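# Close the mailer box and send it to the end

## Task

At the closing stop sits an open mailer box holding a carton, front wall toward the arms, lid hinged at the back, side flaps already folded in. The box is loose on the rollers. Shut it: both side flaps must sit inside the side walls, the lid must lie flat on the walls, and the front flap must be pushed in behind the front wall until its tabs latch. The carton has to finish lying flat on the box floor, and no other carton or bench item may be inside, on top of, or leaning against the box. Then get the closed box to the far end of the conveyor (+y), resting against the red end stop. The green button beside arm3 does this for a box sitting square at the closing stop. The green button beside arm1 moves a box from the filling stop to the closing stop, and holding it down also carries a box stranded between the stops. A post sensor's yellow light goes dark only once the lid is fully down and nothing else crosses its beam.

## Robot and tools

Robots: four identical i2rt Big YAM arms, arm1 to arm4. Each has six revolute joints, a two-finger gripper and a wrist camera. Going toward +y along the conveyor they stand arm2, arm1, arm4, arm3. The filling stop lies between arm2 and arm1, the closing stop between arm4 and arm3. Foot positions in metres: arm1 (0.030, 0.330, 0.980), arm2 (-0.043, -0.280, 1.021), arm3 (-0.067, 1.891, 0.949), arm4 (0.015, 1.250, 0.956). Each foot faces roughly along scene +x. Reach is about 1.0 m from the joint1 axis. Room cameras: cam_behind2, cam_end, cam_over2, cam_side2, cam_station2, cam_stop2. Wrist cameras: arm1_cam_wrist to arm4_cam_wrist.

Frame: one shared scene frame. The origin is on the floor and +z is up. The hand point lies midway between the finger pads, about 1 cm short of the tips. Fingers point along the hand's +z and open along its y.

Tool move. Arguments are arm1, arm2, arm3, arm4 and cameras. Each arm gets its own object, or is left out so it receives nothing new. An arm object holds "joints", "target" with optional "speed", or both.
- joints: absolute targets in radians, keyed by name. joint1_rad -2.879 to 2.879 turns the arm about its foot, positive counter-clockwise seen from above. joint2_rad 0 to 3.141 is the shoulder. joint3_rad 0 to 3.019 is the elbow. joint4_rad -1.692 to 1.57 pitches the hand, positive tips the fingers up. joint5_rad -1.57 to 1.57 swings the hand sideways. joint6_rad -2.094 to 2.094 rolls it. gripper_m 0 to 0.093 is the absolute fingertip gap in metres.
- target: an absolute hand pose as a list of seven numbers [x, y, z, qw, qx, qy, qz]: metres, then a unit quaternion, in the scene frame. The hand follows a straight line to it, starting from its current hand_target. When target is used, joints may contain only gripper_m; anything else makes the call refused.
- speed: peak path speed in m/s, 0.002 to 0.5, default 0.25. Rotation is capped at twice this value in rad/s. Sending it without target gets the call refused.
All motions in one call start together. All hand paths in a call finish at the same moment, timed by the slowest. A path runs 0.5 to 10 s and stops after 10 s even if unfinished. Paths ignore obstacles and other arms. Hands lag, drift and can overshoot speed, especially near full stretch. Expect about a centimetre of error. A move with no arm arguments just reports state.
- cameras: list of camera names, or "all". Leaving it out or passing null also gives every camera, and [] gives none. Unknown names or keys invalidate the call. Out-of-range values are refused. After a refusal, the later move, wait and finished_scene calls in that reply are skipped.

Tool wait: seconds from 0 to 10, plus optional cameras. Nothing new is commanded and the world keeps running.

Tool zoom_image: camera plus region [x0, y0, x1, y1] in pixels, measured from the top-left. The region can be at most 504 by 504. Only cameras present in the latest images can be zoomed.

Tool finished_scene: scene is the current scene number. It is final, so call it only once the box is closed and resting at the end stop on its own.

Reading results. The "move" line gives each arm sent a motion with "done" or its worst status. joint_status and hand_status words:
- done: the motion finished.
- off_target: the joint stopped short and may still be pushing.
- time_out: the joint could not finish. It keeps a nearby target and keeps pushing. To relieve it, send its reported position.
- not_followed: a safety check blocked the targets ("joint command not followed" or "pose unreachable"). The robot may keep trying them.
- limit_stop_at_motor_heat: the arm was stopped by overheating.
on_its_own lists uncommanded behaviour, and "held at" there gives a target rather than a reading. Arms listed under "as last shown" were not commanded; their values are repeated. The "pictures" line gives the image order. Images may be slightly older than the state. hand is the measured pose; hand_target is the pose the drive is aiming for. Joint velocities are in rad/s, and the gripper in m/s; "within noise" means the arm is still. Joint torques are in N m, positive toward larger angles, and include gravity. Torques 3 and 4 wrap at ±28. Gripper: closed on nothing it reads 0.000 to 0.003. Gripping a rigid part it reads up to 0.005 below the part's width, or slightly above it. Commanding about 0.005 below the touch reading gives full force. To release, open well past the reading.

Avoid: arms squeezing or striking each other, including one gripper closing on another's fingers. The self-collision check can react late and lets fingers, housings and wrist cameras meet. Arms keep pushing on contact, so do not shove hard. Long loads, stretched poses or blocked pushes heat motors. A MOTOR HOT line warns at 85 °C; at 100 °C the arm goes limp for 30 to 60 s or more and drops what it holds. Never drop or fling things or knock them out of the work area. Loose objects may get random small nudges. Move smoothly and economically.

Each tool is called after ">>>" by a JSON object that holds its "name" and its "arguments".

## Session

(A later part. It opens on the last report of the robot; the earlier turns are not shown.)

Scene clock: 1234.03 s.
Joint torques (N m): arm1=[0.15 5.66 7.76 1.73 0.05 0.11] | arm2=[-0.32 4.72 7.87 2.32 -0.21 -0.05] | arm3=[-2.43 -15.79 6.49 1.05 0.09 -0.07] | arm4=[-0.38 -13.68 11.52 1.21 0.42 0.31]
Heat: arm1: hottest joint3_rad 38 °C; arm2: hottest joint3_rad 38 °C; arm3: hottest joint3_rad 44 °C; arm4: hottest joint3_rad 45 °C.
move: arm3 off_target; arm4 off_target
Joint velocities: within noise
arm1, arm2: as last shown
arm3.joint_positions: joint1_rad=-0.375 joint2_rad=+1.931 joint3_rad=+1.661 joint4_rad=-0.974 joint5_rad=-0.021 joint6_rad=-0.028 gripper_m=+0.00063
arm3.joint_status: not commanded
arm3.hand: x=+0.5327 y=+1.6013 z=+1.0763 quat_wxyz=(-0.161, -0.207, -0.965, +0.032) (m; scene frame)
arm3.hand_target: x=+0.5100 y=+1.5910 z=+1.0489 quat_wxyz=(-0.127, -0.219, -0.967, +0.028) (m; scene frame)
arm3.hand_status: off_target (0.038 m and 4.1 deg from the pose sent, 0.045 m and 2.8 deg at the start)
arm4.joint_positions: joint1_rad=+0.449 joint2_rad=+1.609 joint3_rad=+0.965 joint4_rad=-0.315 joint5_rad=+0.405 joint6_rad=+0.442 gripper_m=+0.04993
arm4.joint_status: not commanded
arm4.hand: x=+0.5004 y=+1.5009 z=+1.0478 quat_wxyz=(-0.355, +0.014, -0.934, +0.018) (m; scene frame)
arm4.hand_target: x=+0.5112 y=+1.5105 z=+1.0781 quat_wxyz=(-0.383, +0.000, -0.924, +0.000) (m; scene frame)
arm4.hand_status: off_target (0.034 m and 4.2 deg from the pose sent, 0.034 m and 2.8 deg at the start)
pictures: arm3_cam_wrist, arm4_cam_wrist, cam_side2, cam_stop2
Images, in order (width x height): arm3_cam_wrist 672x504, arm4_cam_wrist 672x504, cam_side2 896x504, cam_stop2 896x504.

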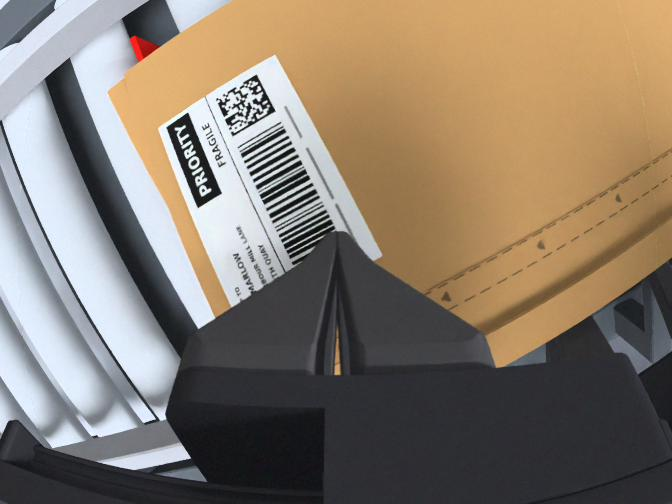

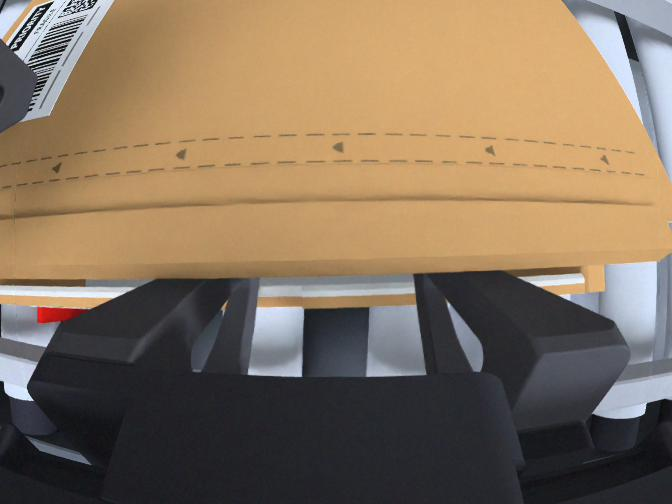

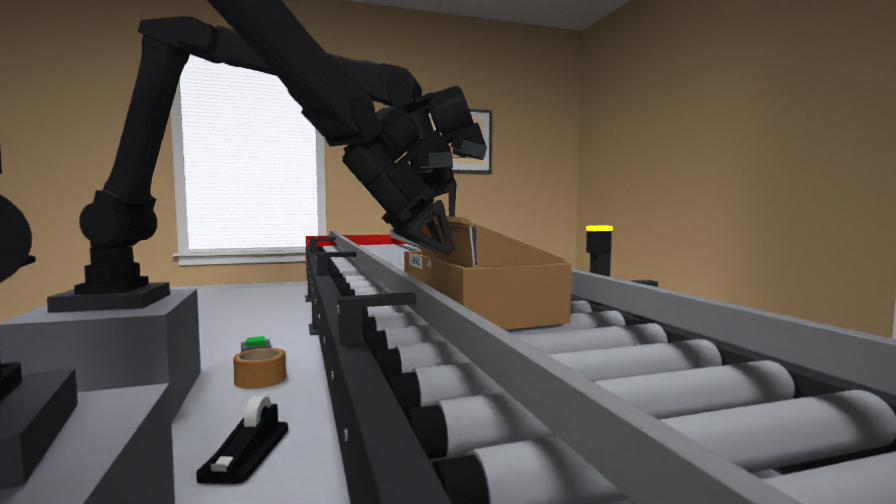

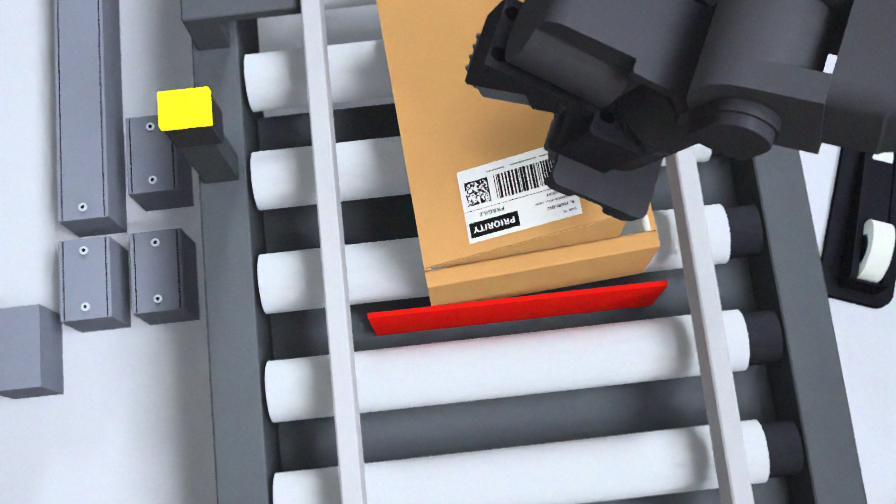

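>>> {"name": "move", "arguments": {"arm3": {"target": [0.5, 1.59, 1.03, 0.1273, 0.2188, 0.9669, -0.0288], "speed": 0.06}, "arm4": {"target": [0.51, 1.511, 1.082, 0.3827, 0.0, 0.9239, 0.0], "speed": 0.06}, "cameras": ["arm4_cam_wrist", "cam_side2", "cam_stop2"]}}

>>> {"name": "zoom_image", "arguments": {"camera": "cam_side2", "region": [390, 130, 600, 280]}}

Scene clock: 1250.80 s.
Joint torques (N m): arm1=[0.21 5.48 7.72 1.74 0.02 0.08] | arm2=[-0.21 4.66 7.88 2.33 -0.21 -0.05] | arm3=[-0.15 -16.79 9.16 1.43 -0.05 0] | arm4=[-0.73 -11.46 9.4 0.91 0.24 0.15]
Heat: arm1: hottest joint3_rad 38 °C; arm2: hottest joint3_rad 38 °C; arm3: hottest joint3_rad 43 °C; arm4: hottest joint3_rad 45 °C.
move: arm3 not_followed; arm4 not_followed
Joint velocities: within noise
arm1, arm2: as last shown
arm3.joint_positions: joint1_rad=-0.376 joint2_rad=+1.920 joint3_rad=+1.631 joint4_rad=-0.937 joint5_rad=-0.023 joint6_rad=-0.029 gripper_m=+0.00063
arm3.joint_status: not commanded
arm3.hand: x=+0.5314 y=+1.6014 z=+1.0730 quat_wxyz=(-0.170, -0.206, -0.963, +0.034) (m; scene frame)
arm3.hand_target: x=+0.5322 y=+1.6012 z=+1.0743 quat_wxyz=(-0.169, -0.206, -0.963, +0.034) (m; scene frame)
arm3.hand_status: not_followed (0.054 m and 5.1 deg from the pose sent, 0.058 m and 4.1 deg at the start)
arm4.joint_positions: joint1_rad=+0.450 joint2_rad=+1.607 joint3_rad=+0.954 joint4_rad=-0.323 joint5_rad=+0.402 joint6_rad=+0.442 gripper_m=+0.04993
arm4.joint_status: not commanded
arm4.hand: x=+0.4951 y=+1.4985 z=+1.0429 quat_wxyz=(-0.348, +0.017, -0.937, +0.021) (m; scene frame)
arm4.hand_target: x=+0.4978 y=+1.4999 z=+1.0462 quat_wxyz=(-0.352, +0.015, -0.936, +0.020) (m; scene frame)
arm4.hand_status: not_followed (0.044 m and 5.2 deg from the pose sent, 0.037 m and 4.2 deg at the start)
pictures: arm4_cam_wrist, cam_side2, cam_stop2
led back after a hold (arm3 arm): the arm was led back toward your command in small steps, so it may still be short of it.
pose unreachable (arm3 arm): on one or more control steps of this call this arm could not follow its commanded pose, so it was not sent that pose on those steps. On the call's last step it was still not sent that pose. It may still have moved: this result reports where it is.
cause: moving toward the commanded pose would bring a part of the arm too close to another arm (this arm's wrist (the part past joint 4) and the arm4 arm's wrist (the part past joint 4), along the way the arms are being sent, or toward where that arm still pushes).
pose unreachable (arm4 arm): on one or more control steps of this call this arm could not follow its commanded pose, so it was not sent that pose on those steps. On the call's last step it was still not sent that pose. It may still have moved: this result reports where it is.
cause: moving toward the commanded pose would bring a part of the arm too close to another arm (this arm's wrist (the part past joint 4) and the arm3 arm's wrist (the part past joint 4), along the way the arms are being sent, or toward where that arm still pushes).
Images, in order (width x height): arm4_cam_wrist 672x504, cam_side2 896x504, cam_stop2 896x504.

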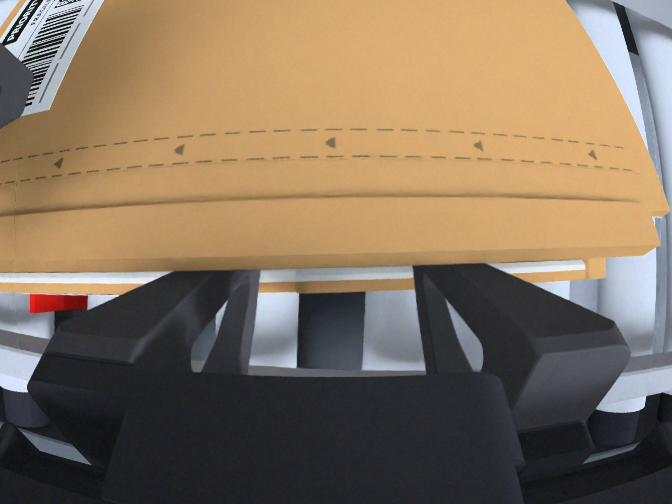

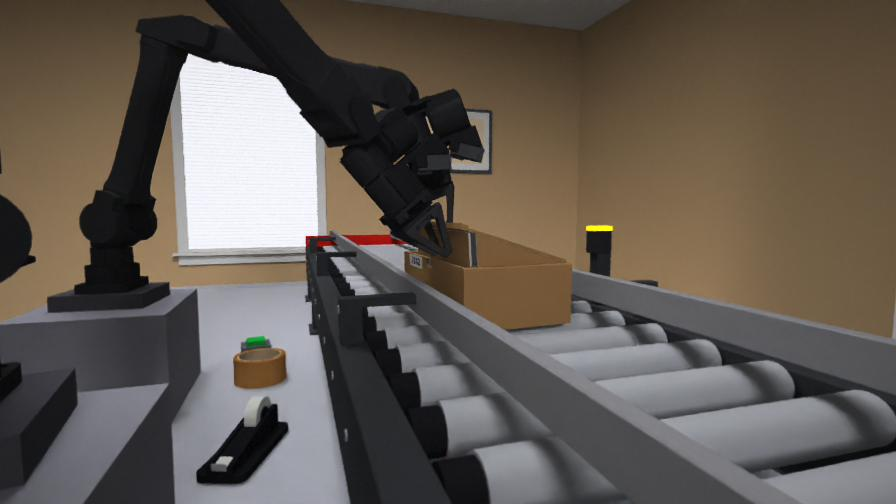

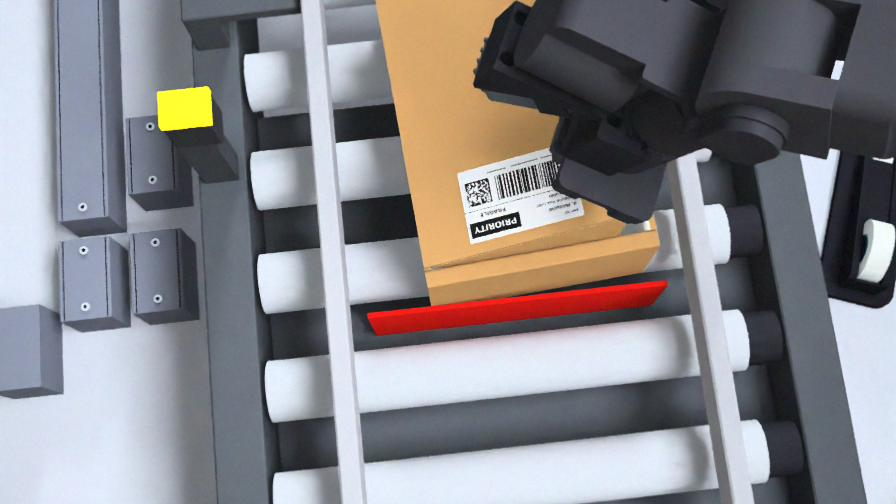

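Scaled by 2.400 from the camera's 896x504 image, which has a finer 1280x720 frame.

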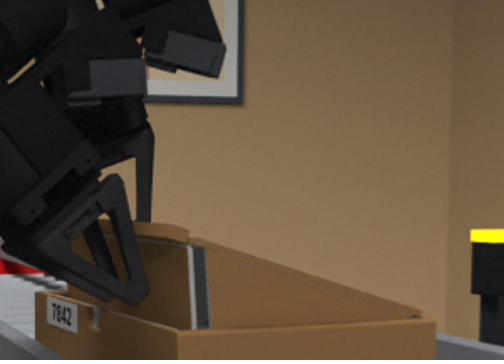

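>>> {"name": "move", "arguments": {"arm4": {"target": [0.487, 1.485, 1.09, 0.3827, 0.0, 0.9239, 0.0], "speed": 0.1}, "cameras": ["arm4_cam_wrist", "cam_side2"]}}

>>> {"name": "zoom_image", "arguments": {"camera": "cam_side2", "region": [390, 130, 600, 280]}}

Scene clock: 1263.63 s.
Joint torques (N m): arm1=[0.26 5.54 7.77 1.77 0.05 0.11] | arm2=[-0.26 4.72 7.87 2.35 -0.21 -0.05] | arm3=[-0.21 -17.08 9.22 1.39 -0.04 -0.01] | arm4=[-1.61 -10.87 9.29 1.03 0.21 0.17]
Heat: arm1: hottest joint3_rad 38 °C; arm2: hottest joint3_rad 38 °C; arm3: hottest joint3_rad 46 °C; arm4: hottest joint3_rad 45 °C.
move: arm4 done
Joint velocities: within noise
arm1.joint_positions: joint1_rad=+0.141 joint2_rad=+0.424 joint3_rad=+1.369 joint4_rad=-1.152 joint5_rad=+0.141 joint6_rad=-0.395 gripper_m=+0.09396
arm1.joint_status: not commanded
arm1.hand: x=+0.1935 y=+0.3358 z=+1.5886 quat_wxyz=(-0.626, +0.190, -0.749, +0.104) (m; scene frame)
arm1.hand_target: x=+0.1892 y=+0.3347 z=+1.5990 quat_wxyz=(-0.636, +0.187, -0.742, +0.104) (m; scene frame)
arm1.hand_status: not commanded
arm2.joint_positions: joint1_rad=+0.016 joint2_rad=+0.445 joint3_rad=+1.415 joint4_rad=-1.206 joint5_rad=-0.131 joint6_rad=-0.177 gripper_m=+0.09396
arm2.joint_status: not commanded
arm2.hand: x=+0.1259 y=-0.2820 z=+1.6325 quat_wxyz=(-0.616, +0.065, -0.785, +0.032) (m; scene frame)
arm2.hand_target: x=+0.1212 y=-0.2816 z=+1.6411 quat_wxyz=(-0.624, +0.065, -0.778, +0.034) (m; scene frame)
arm2.hand_status: not commanded
arm3: as last shown
arm4.joint_positions: joint1_rad=+0.450 joint2_rad=+1.489 joint3_rad=+0.914 joint4_rad=-0.323 joint5_rad=+0.401 joint6_rad=+0.442 gripper_m=+0.04994
arm4.joint_status: not commanded
arm4.hand: x=+0.4839 y=+1.4909 z=+1.0849 quat_wxyz=(-0.378, +0.008, -0.926, +0.000) (m; scene frame)
arm4.hand_target: x=+0.4869 y=+1.4851 z=+1.0899 quat_wxyz=(-0.383, +0.000, -0.924, +0.000) (m; scene frame)
arm4.hand_status: done (0.008 m and 1.1 deg from the pose sent, 0.050 m and 5.2 deg at the start)
pictures: arm4_cam_wrist, cam_side2
Images, in order (width x height): arm4_cam_wrist 672x504, cam_side2 896x504.

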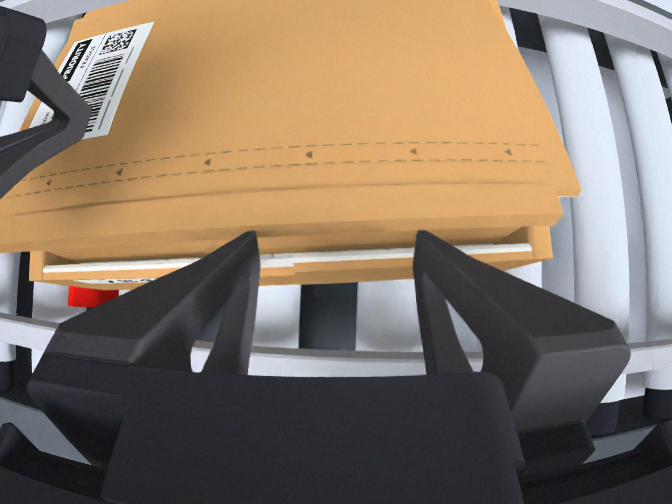

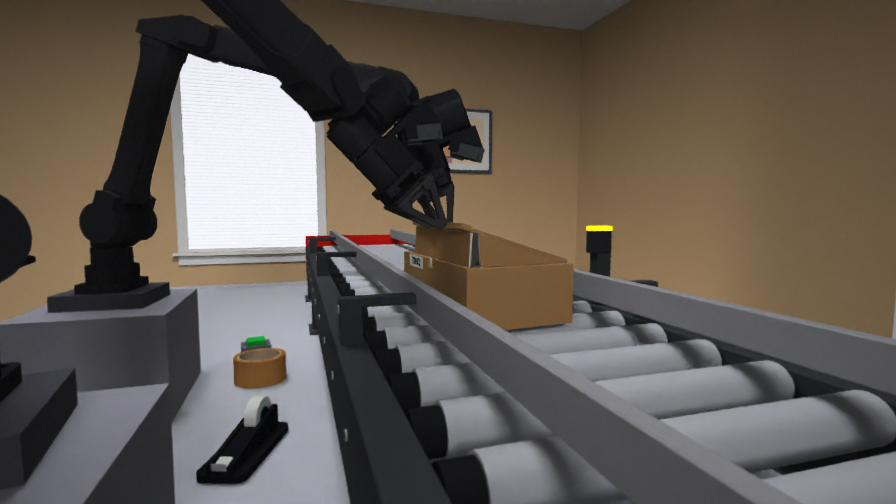

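Scaled by 2.400 from the camera's 896x504 image, which has a finer 1280x720 frame.

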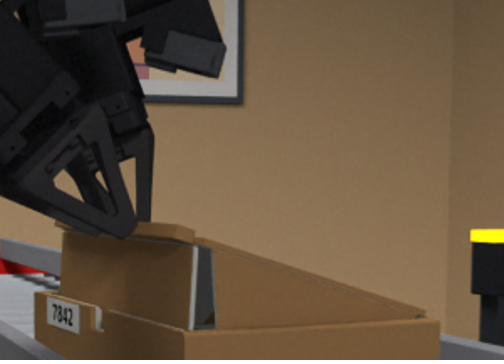

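>>> {"name": "move", "arguments": {"cameras": ["cam_side2", "cam_station2", "cam_over2", "arm4_cam_wrist", "arm3_cam_wrist", "cam_stop2"]}}

Scene clock: 1336.57 s.
Joint torques (N m): arm1=[-0.03 5.66 7.72 1.7 0.04 0.11] | arm2=[-0.26 4.78 7.86 2.32 -0.2 -0.05] | arm3=[-0.56 -16.85 9.21 1.36 -0.04 0.01] | arm4=[-1.61 -10.93 9.28 1.05 0.21 0.18]
Heat: arm1: hottest joint3_rad 38 °C; arm2: hottest joint3_rad 39 °C; arm3: hottest joint3_rad 49 °C; arm4: hottest joint3_rad 43 °C.
Joint velocities: within noise
arm1.joint_positions: joint1_rad=+0.141 joint2_rad=+0.424 joint3_rad=+1.369 joint4_rad=-1.152 joint5_rad=+0.141 joint6_rad=-0.395 gripper_m=+0.09396
arm1.joint_status: not commanded
arm1.hand: x=+0.1935 y=+0.3358 z=+1.5886 quat_wxyz=(-0.626, +0.190, -0.749, +0.104) (m; scene frame)
arm1.hand_target: x=+0.1892 y=+0.3347 z=+1.5990 quat_wxyz=(-0.636, +0.187, -0.742, +0.104) (m; scene frame)
arm1.hand_status: not commanded
arm2.joint_positions: joint1_rad=+0.016 joint2_rad=+0.445 joint3_rad=+1.415 joint4_rad=-1.206 joint5_rad=-0.131 joint6_rad=-0.177 gripper_m=+0.09396
arm2.joint_status: not commanded
arm2.hand: x=+0.1259 y=-0.2820 z=+1.6325 quat_wxyz=(-0.616, +0.065, -0.785, +0.032) (m; scene frame)
arm2.hand_target: x=+0.1212 y=-0.2816 z=+1.6411 quat_wxyz=(-0.624, +0.065, -0.778, +0.034) (m; scene frame)
arm2.hand_status: not commanded
arm3.joint_positions: joint1_rad=-0.376 joint2_rad=+1.920 joint3_rad=+1.631 joint4_rad=-0.937 joint5_rad=-0.023 joint6_rad=-0.029 gripper_m=+0.00063
arm3.joint_status: not commanded
arm3.hand: x=+0.5314 y=+1.6014 z=+1.0730 quat_wxyz=(-0.170, -0.206, -0.963, +0.034) (m; scene frame)
arm3.hand_target: x=+0.5322 y=+1.6012 z=+1.0743 quat_wxyz=(-0.169, -0.206, -0.963, +0.034) (m; scene frame)
arm3.hand_status: not commanded
arm4.joint_positions: joint1_rad=+0.450 joint2_rad=+1.489 joint3_rad=+0.914 joint4_rad=-0.323 joint5_rad=+0.401 joint6_rad=+0.442 gripper_m=+0.04994
arm4.joint_status: not commanded
arm4.hand: x=+0.4839 y=+1.4909 z=+1.0849 quat_wxyz=(-0.378, +0.008, -0.926, +0.000) (m; scene frame)
arm4.hand_target: x=+0.4869 y=+1.4851 z=+1.0899 quat_wxyz=(-0.383, +0.000, -0.924, +0.000) (m; scene frame)
arm4.hand_status: done (0.008 m and 1.1 deg from the pose sent, 0.050 m and 5.2 deg at the start)
pictures: arm3_cam_wrist, arm4_cam_wrist, cam_over2, cam_side2, cam_station2, cam_stop2
Images, in order (width x height): arm3_cam_wrist 672x504, arm4_cam_wrist 672x504, cam_over2 896x504, cam_side2 896x504, cam_station2 896x504, cam_stop2 896x504.

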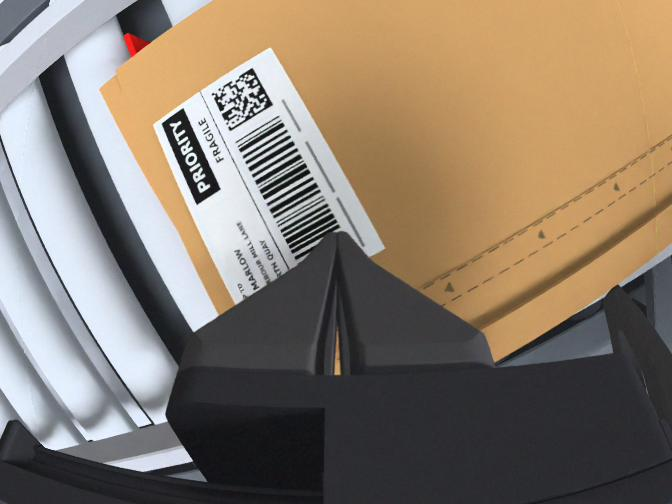

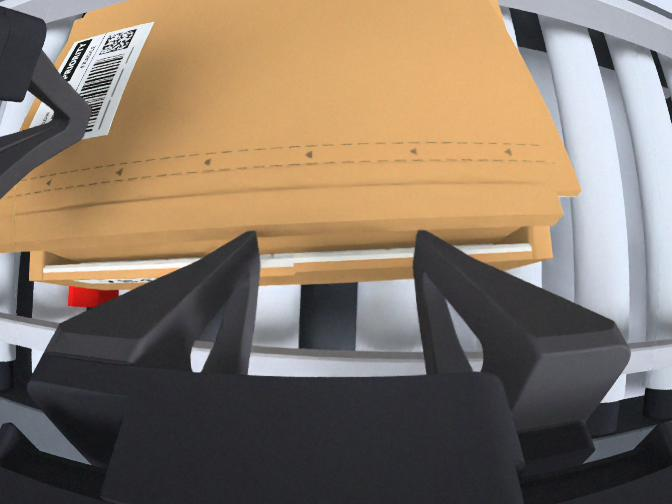

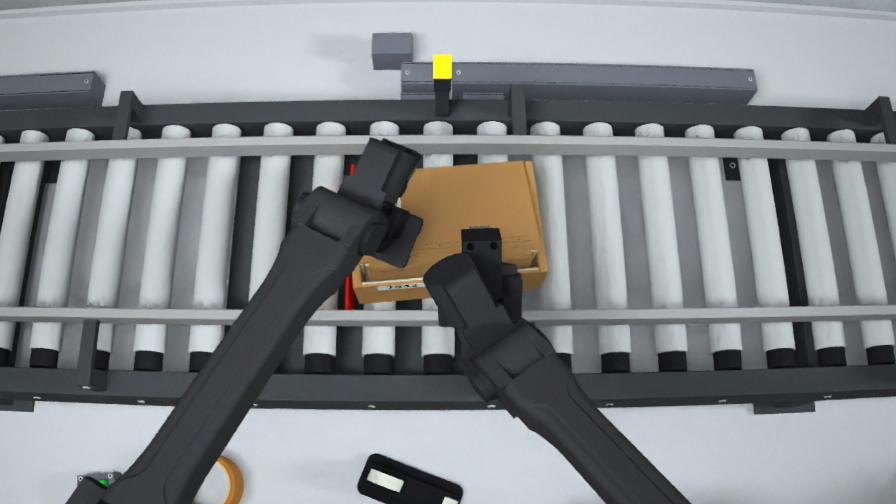

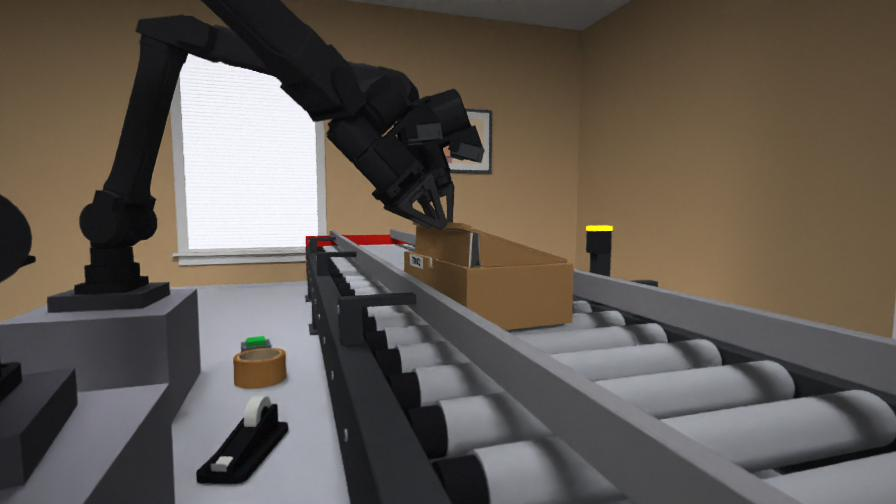

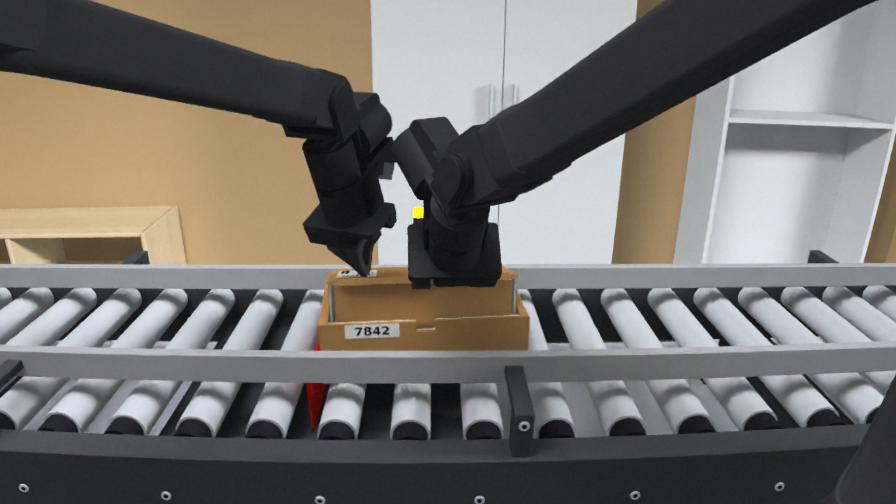

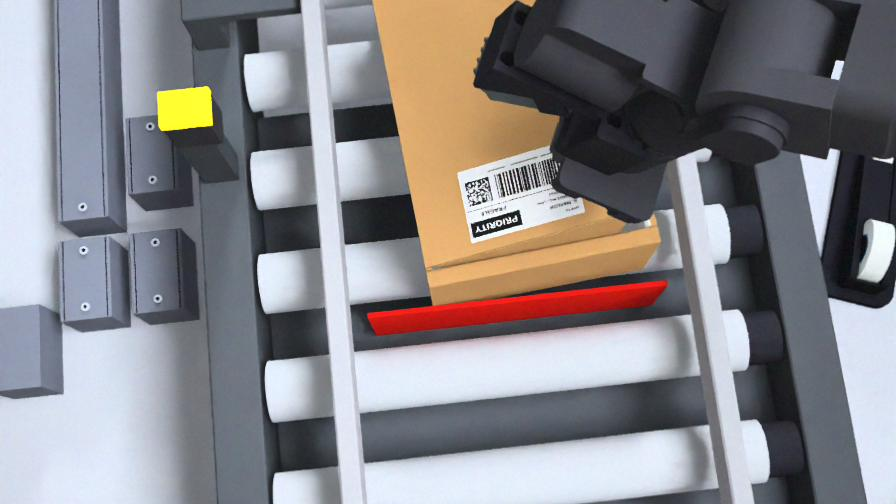

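>>> {"name": "zoom_image", "arguments": {"camera": "cam_station2", "region": [290, 220, 560, 380]}}

>>> {"name": "zoom_image", "arguments": {"camera": "arm4_cam_wrist", "region": [0, 120, 336, 320]}}

>>> {"name": "zoom_image", "arguments": {"camera": "arm4_cam_wrist", "region": [300, 120, 636, 320]}}

>>> {"name": "zoom_image", "arguments": {"camera": "cam_side2", "region": [390, 190, 600, 340]}}

Scaled by 1.867 from the camera's 896x504 image, which has a finer 1280x720 frame.

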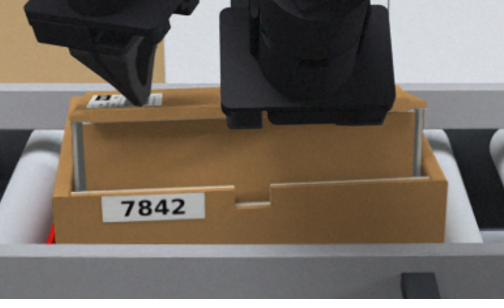

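Scaled by 1.500 from the camera's 672x504 image, which has a finer 960x720 frame.

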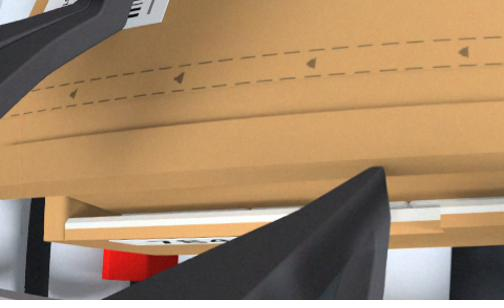

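Scaled by 1.500 from the camera's 672x504 image, which has a finer 960x720 frame.

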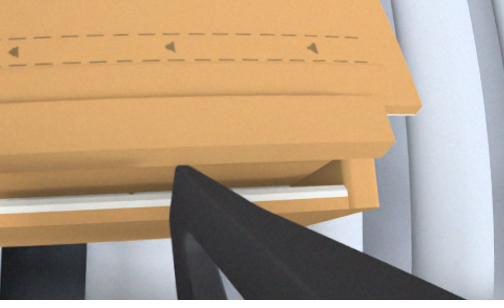

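Scaled by 2.400 from the camera's 896x504 image, which has a finer 1280x720 frame.

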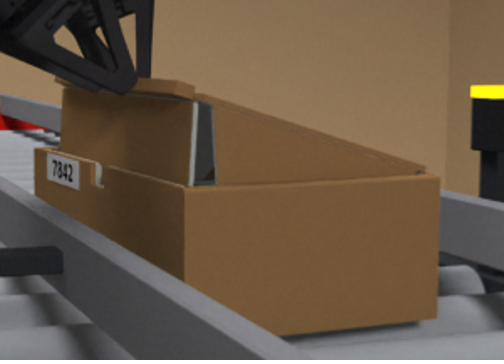

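>>> {"name": "move", "arguments": {"arm4": {"target": [0.42, 1.45, 1.16, 0.3827, 0, 0.9239, 0], "speed": 0.2}, "cameras": ["cam_side2", "cam_station2", "cam_over2"]}}

Scene clock: 1364.17 s.
Joint torques (N m): arm1=[0.15 5.89 7.72 1.72 0.02 0.09] | arm2=[-0.26 4.72 7.87 2.33 -0.21 -0.05] | arm3=[-0.15 -16.62 9.33 1.4 -0.05 0.01] | arm4=[0.03 -6.89 10.24 0.73 0.25 0.23]
Heat: arm1: hottest joint3_rad 38 °C; arm2: hottest joint3_rad 39 °C; arm3: hottest joint3_rad 50 °C; arm4: hottest joint3_rad 43 °C.
move: arm4 done
Joint velocities: within noise
arm1, arm2, arm3: as last shown
arm4.joint_positions: joint1_rad=+0.450 joint2_rad=+1.188 joint3_rad=+0.850 joint4_rad=-0.549 joint5_rad=+0.414 joint6_rad=+0.454 gripper_m=+0.04994
arm4.joint_status: not commanded
arm4.hand: x=+0.4234 y=+1.4470 z=+1.1607 quat_wxyz=(-0.385, -0.001, -0.923, +0.001) (m; scene frame)
arm4.hand_target: x=+0.4200 y=+1.4500 z=+1.1600 quat_wxyz=(-0.383, +0.000, -0.924, +0.000) (m; scene frame)
arm4.hand_status: done (0.005 m and 0.3 deg from the pose sent, 0.107 m and 1.1 deg at the start)
pictures: cam_over2, cam_side2, cam_station2
Images, in order (width x height): cam_over2 896x504, cam_side2 896x504, cam_station2 896x504.

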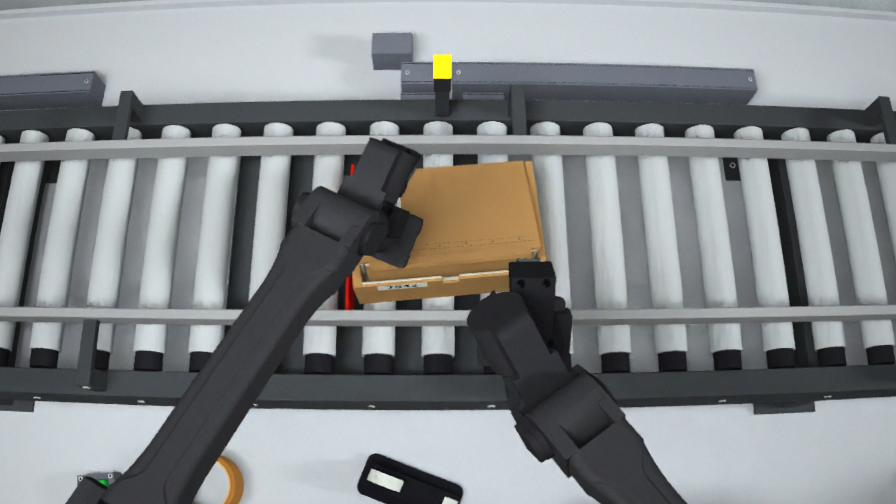

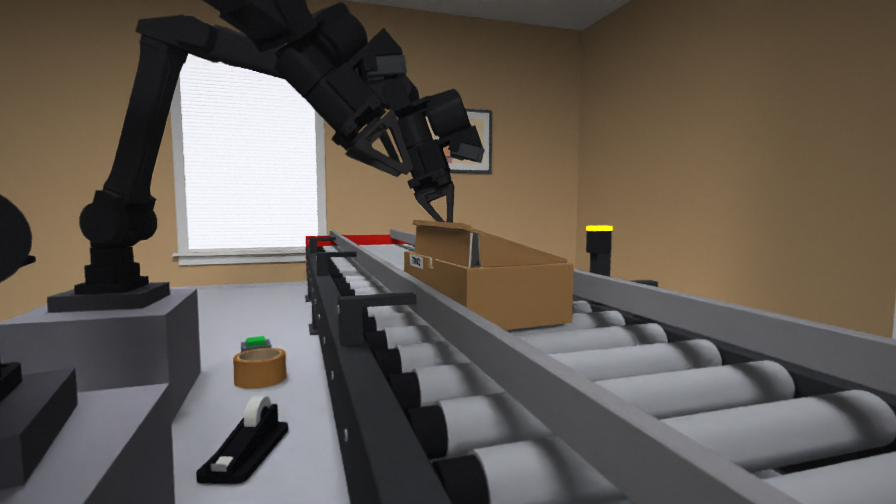

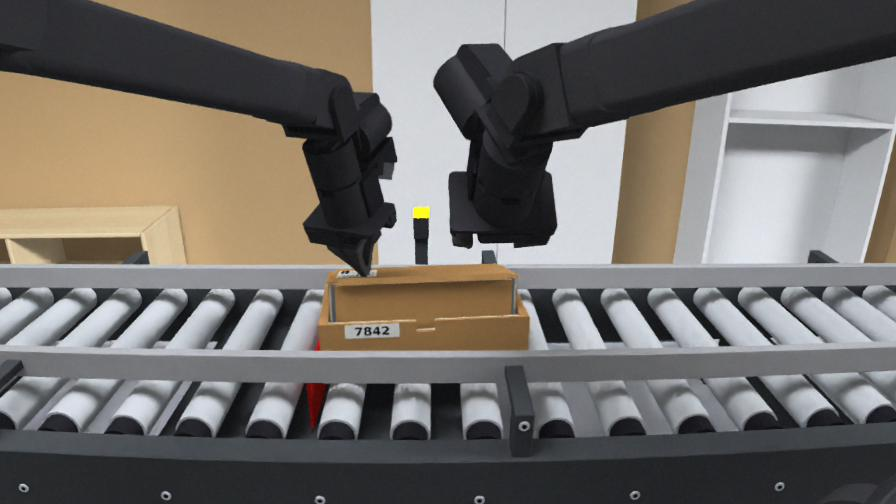

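>>> {"name": "move", "arguments": {"arm3": {"target": [0.525, 1.597, 1.05, 0.1273, 0.2188, 0.9669, -0.0288], "speed": 0.08}, "cameras": ["cam_side2", "cam_station2", "cam_over2"]}}

>>> {"name": "zoom_image", "arguments": {"camera": "cam_side2", "region": [390, 190, 600, 340]}}

>>> {"name": "zoom_image", "arguments": {"camera": "cam_station2", "region": [290, 220, 560, 380]}}

Scene clock: 1373.00 s.
Joint torques (N m): arm1=[0.44 5.77 7.71 1.77 0.04 0.11] | arm2=[-0.32 4.66 7.87 2.3 -0.21 -0.05] | arm3=[-0.73 -13.92 11.29 0.83 0.12 0.08] | arm4=[0.09 -6.89 10.22 0.72 0.25 0.23]
Heat: arm1: hottest joint3_rad 38 °C; arm2: hottest joint3_rad 39 °C; arm3: hottest joint3_rad 50 °C; arm4: hottest joint3_rad 44 °C.
move: arm3 off_target
Joint velocities: within noise
arm1, arm2, arm4: as last shown
arm3.joint_positions: joint1_rad=-0.376 joint2_rad=+1.935 joint3_rad=+1.631 joint4_rad=-0.988 joint5_rad=-0.016 joint6_rad=-0.024 gripper_m=+0.00063
arm3.joint_status: not commanded
arm3.hand: x=+0.5199 y=+1.6055 z=+1.0599 quat_wxyz=(-0.137, -0.211, -0.967, +0.029) (m; scene frame)
arm3.hand_target: x=+0.5245 y=+1.5972 z=+1.0501 quat_wxyz=(-0.128, -0.219, -0.967, +0.029) (m; scene frame)
arm3.hand_status: off_target (0.014 m and 1.4 deg from the pose sent, 0.024 m and 5.1 deg at the start)
pictures: cam_over2, cam_side2, cam_station2
Images, in order (width x height): cam_over2 896x504, cam_side2 896x504, cam_station2 896x504.

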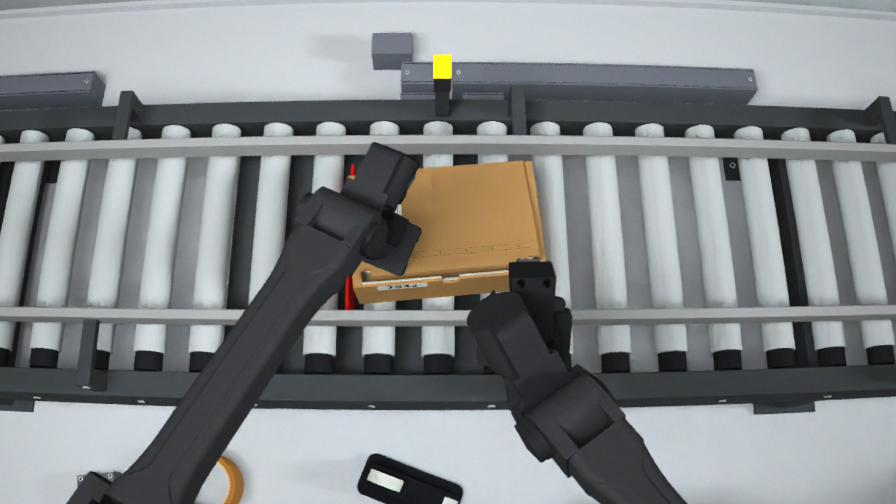

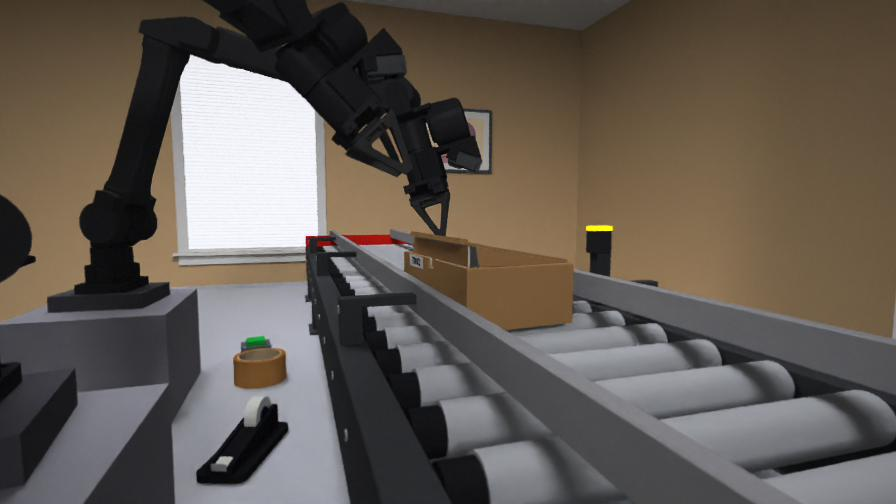

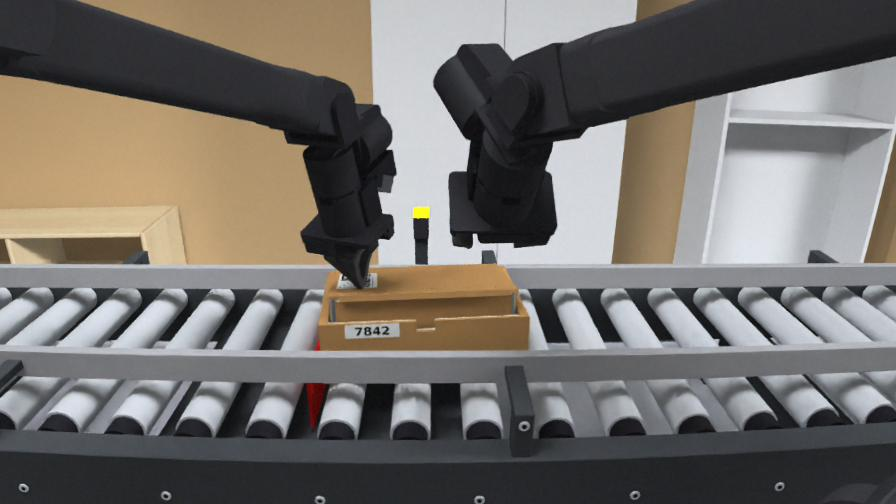

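Scaled by 2.400 from the camera's 896x504 image, which has a finer 1280x720 frame.

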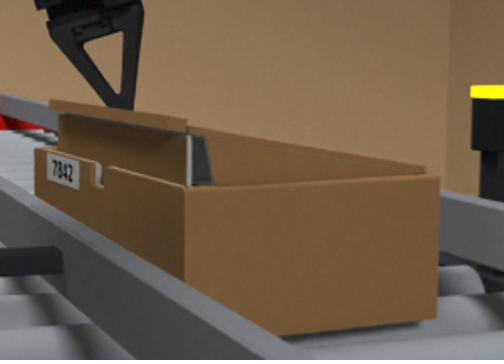

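Scaled by 1.867 from the camera's 896x504 image, which has a finer 1280x720 frame.

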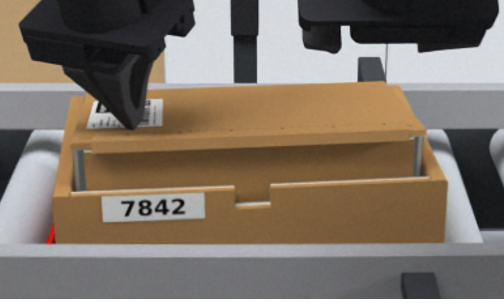

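>>> {"name": "move", "arguments": {"arm3": {"target": [0.52, 1.592, 1.035, 0.1273, 0.2188, 0.9669, -0.0288], "speed": 0.08}, "cameras": ["cam_side2", "cam_station2", "cam_over2"]}}

>>> {"name": "zoom_image", "arguments": {"camera": "cam_side2", "region": [390, 190, 600, 340]}}

>>> {"name": "zoom_image", "arguments": {"camera": "cam_station2", "region": [290, 220, 560, 380]}}

Scene clock: 1383.13 s.
Joint torques (N m): arm1=[0.21 5.71 7.73 1.78 0.06 0.11] | arm2=[-0.21 4.72 7.86 2.3 -0.21 -0.06] | arm3=[-1.49 -13.57 9.1 2.02 0.01 -0.03] | arm4=[0.09 -6.89 10.25 0.72 0.25 0.23]
Heat: arm1: hottest joint3_rad 38 °C; arm2: hottest joint3_rad 39 °C; arm3: hottest joint3_rad 52 °C; arm4: hottest joint3_rad 45 °C.
move: arm3 off_target
Joint velocities: within noise
arm1, arm2, arm4: as last shown
arm3.joint_positions: joint1_rad=-0.377 joint2_rad=+1.937 joint3_rad=+1.631 joint4_rad=-0.981 joint5_rad=-0.016 joint6_rad=-0.024 gripper_m=+0.00063
arm3.joint_status: not commanded
arm3.hand: x=+0.5213 y=+1.6043 z=+1.0594 quat_wxyz=(-0.140, -0.211, -0.967, +0.030) (m; scene frame)
arm3.hand_target: x=+0.5190 y=+1.5928 z=+1.0353 quat_wxyz=(-0.127, -0.219, -0.967, +0.029) (m; scene frame)
arm3.hand_status: off_target (0.027 m and 1.7 deg from the pose sent, 0.028 m and 1.4 deg at the start)
pictures: cam_over2, cam_side2, cam_station2
Images, in order (width x height): cam_over2 896x504, cam_side2 896x504, cam_station2 896x504.

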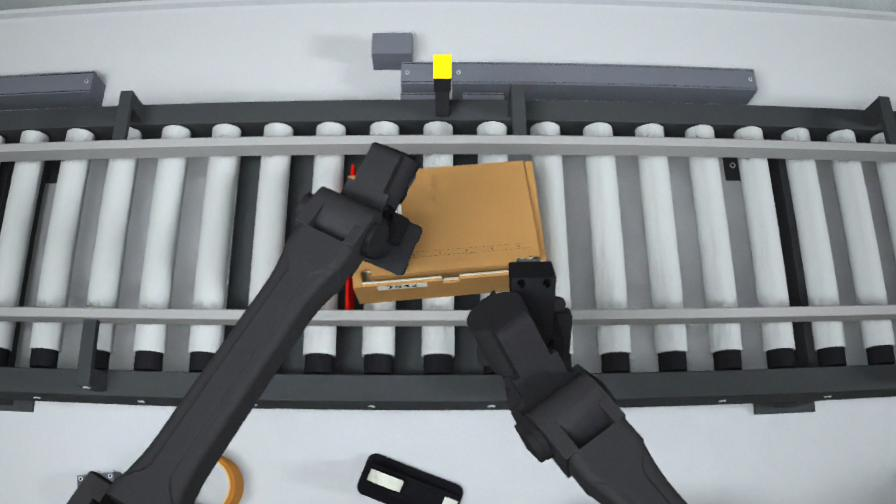

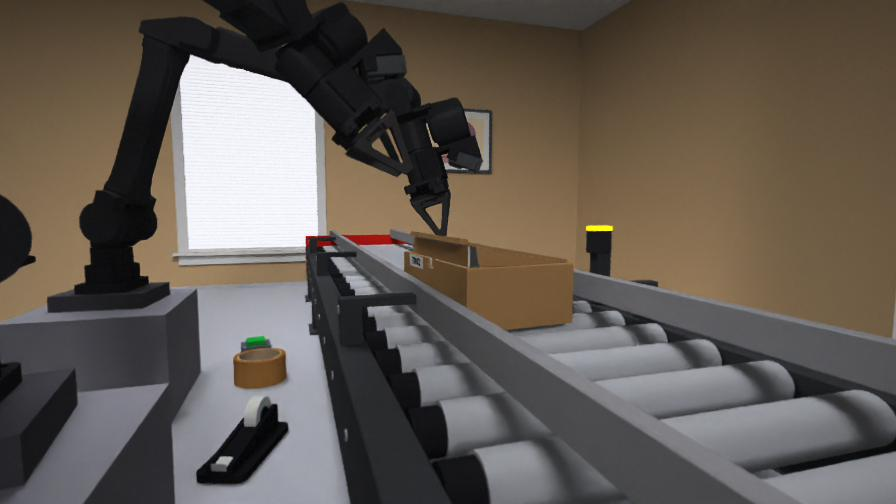

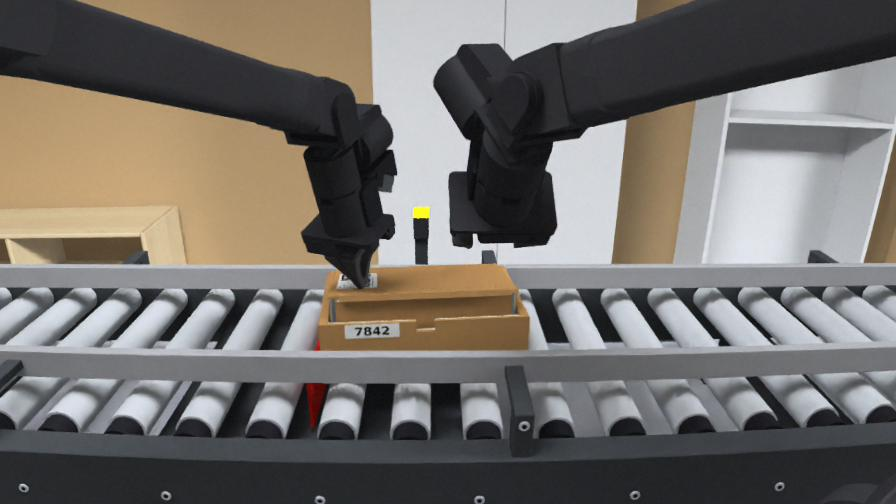

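Scaled by 2.400 from the camera's 896x504 image, which has a finer 1280x720 frame.

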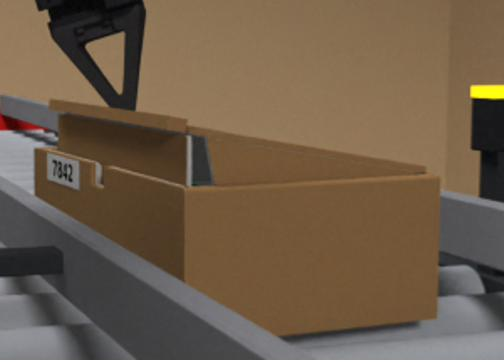

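Scaled by 1.867 from the camera's 896x504 image, which has a finer 1280x720 frame.

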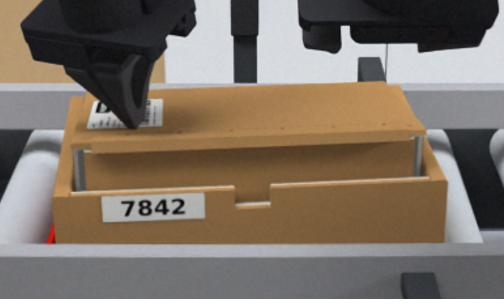

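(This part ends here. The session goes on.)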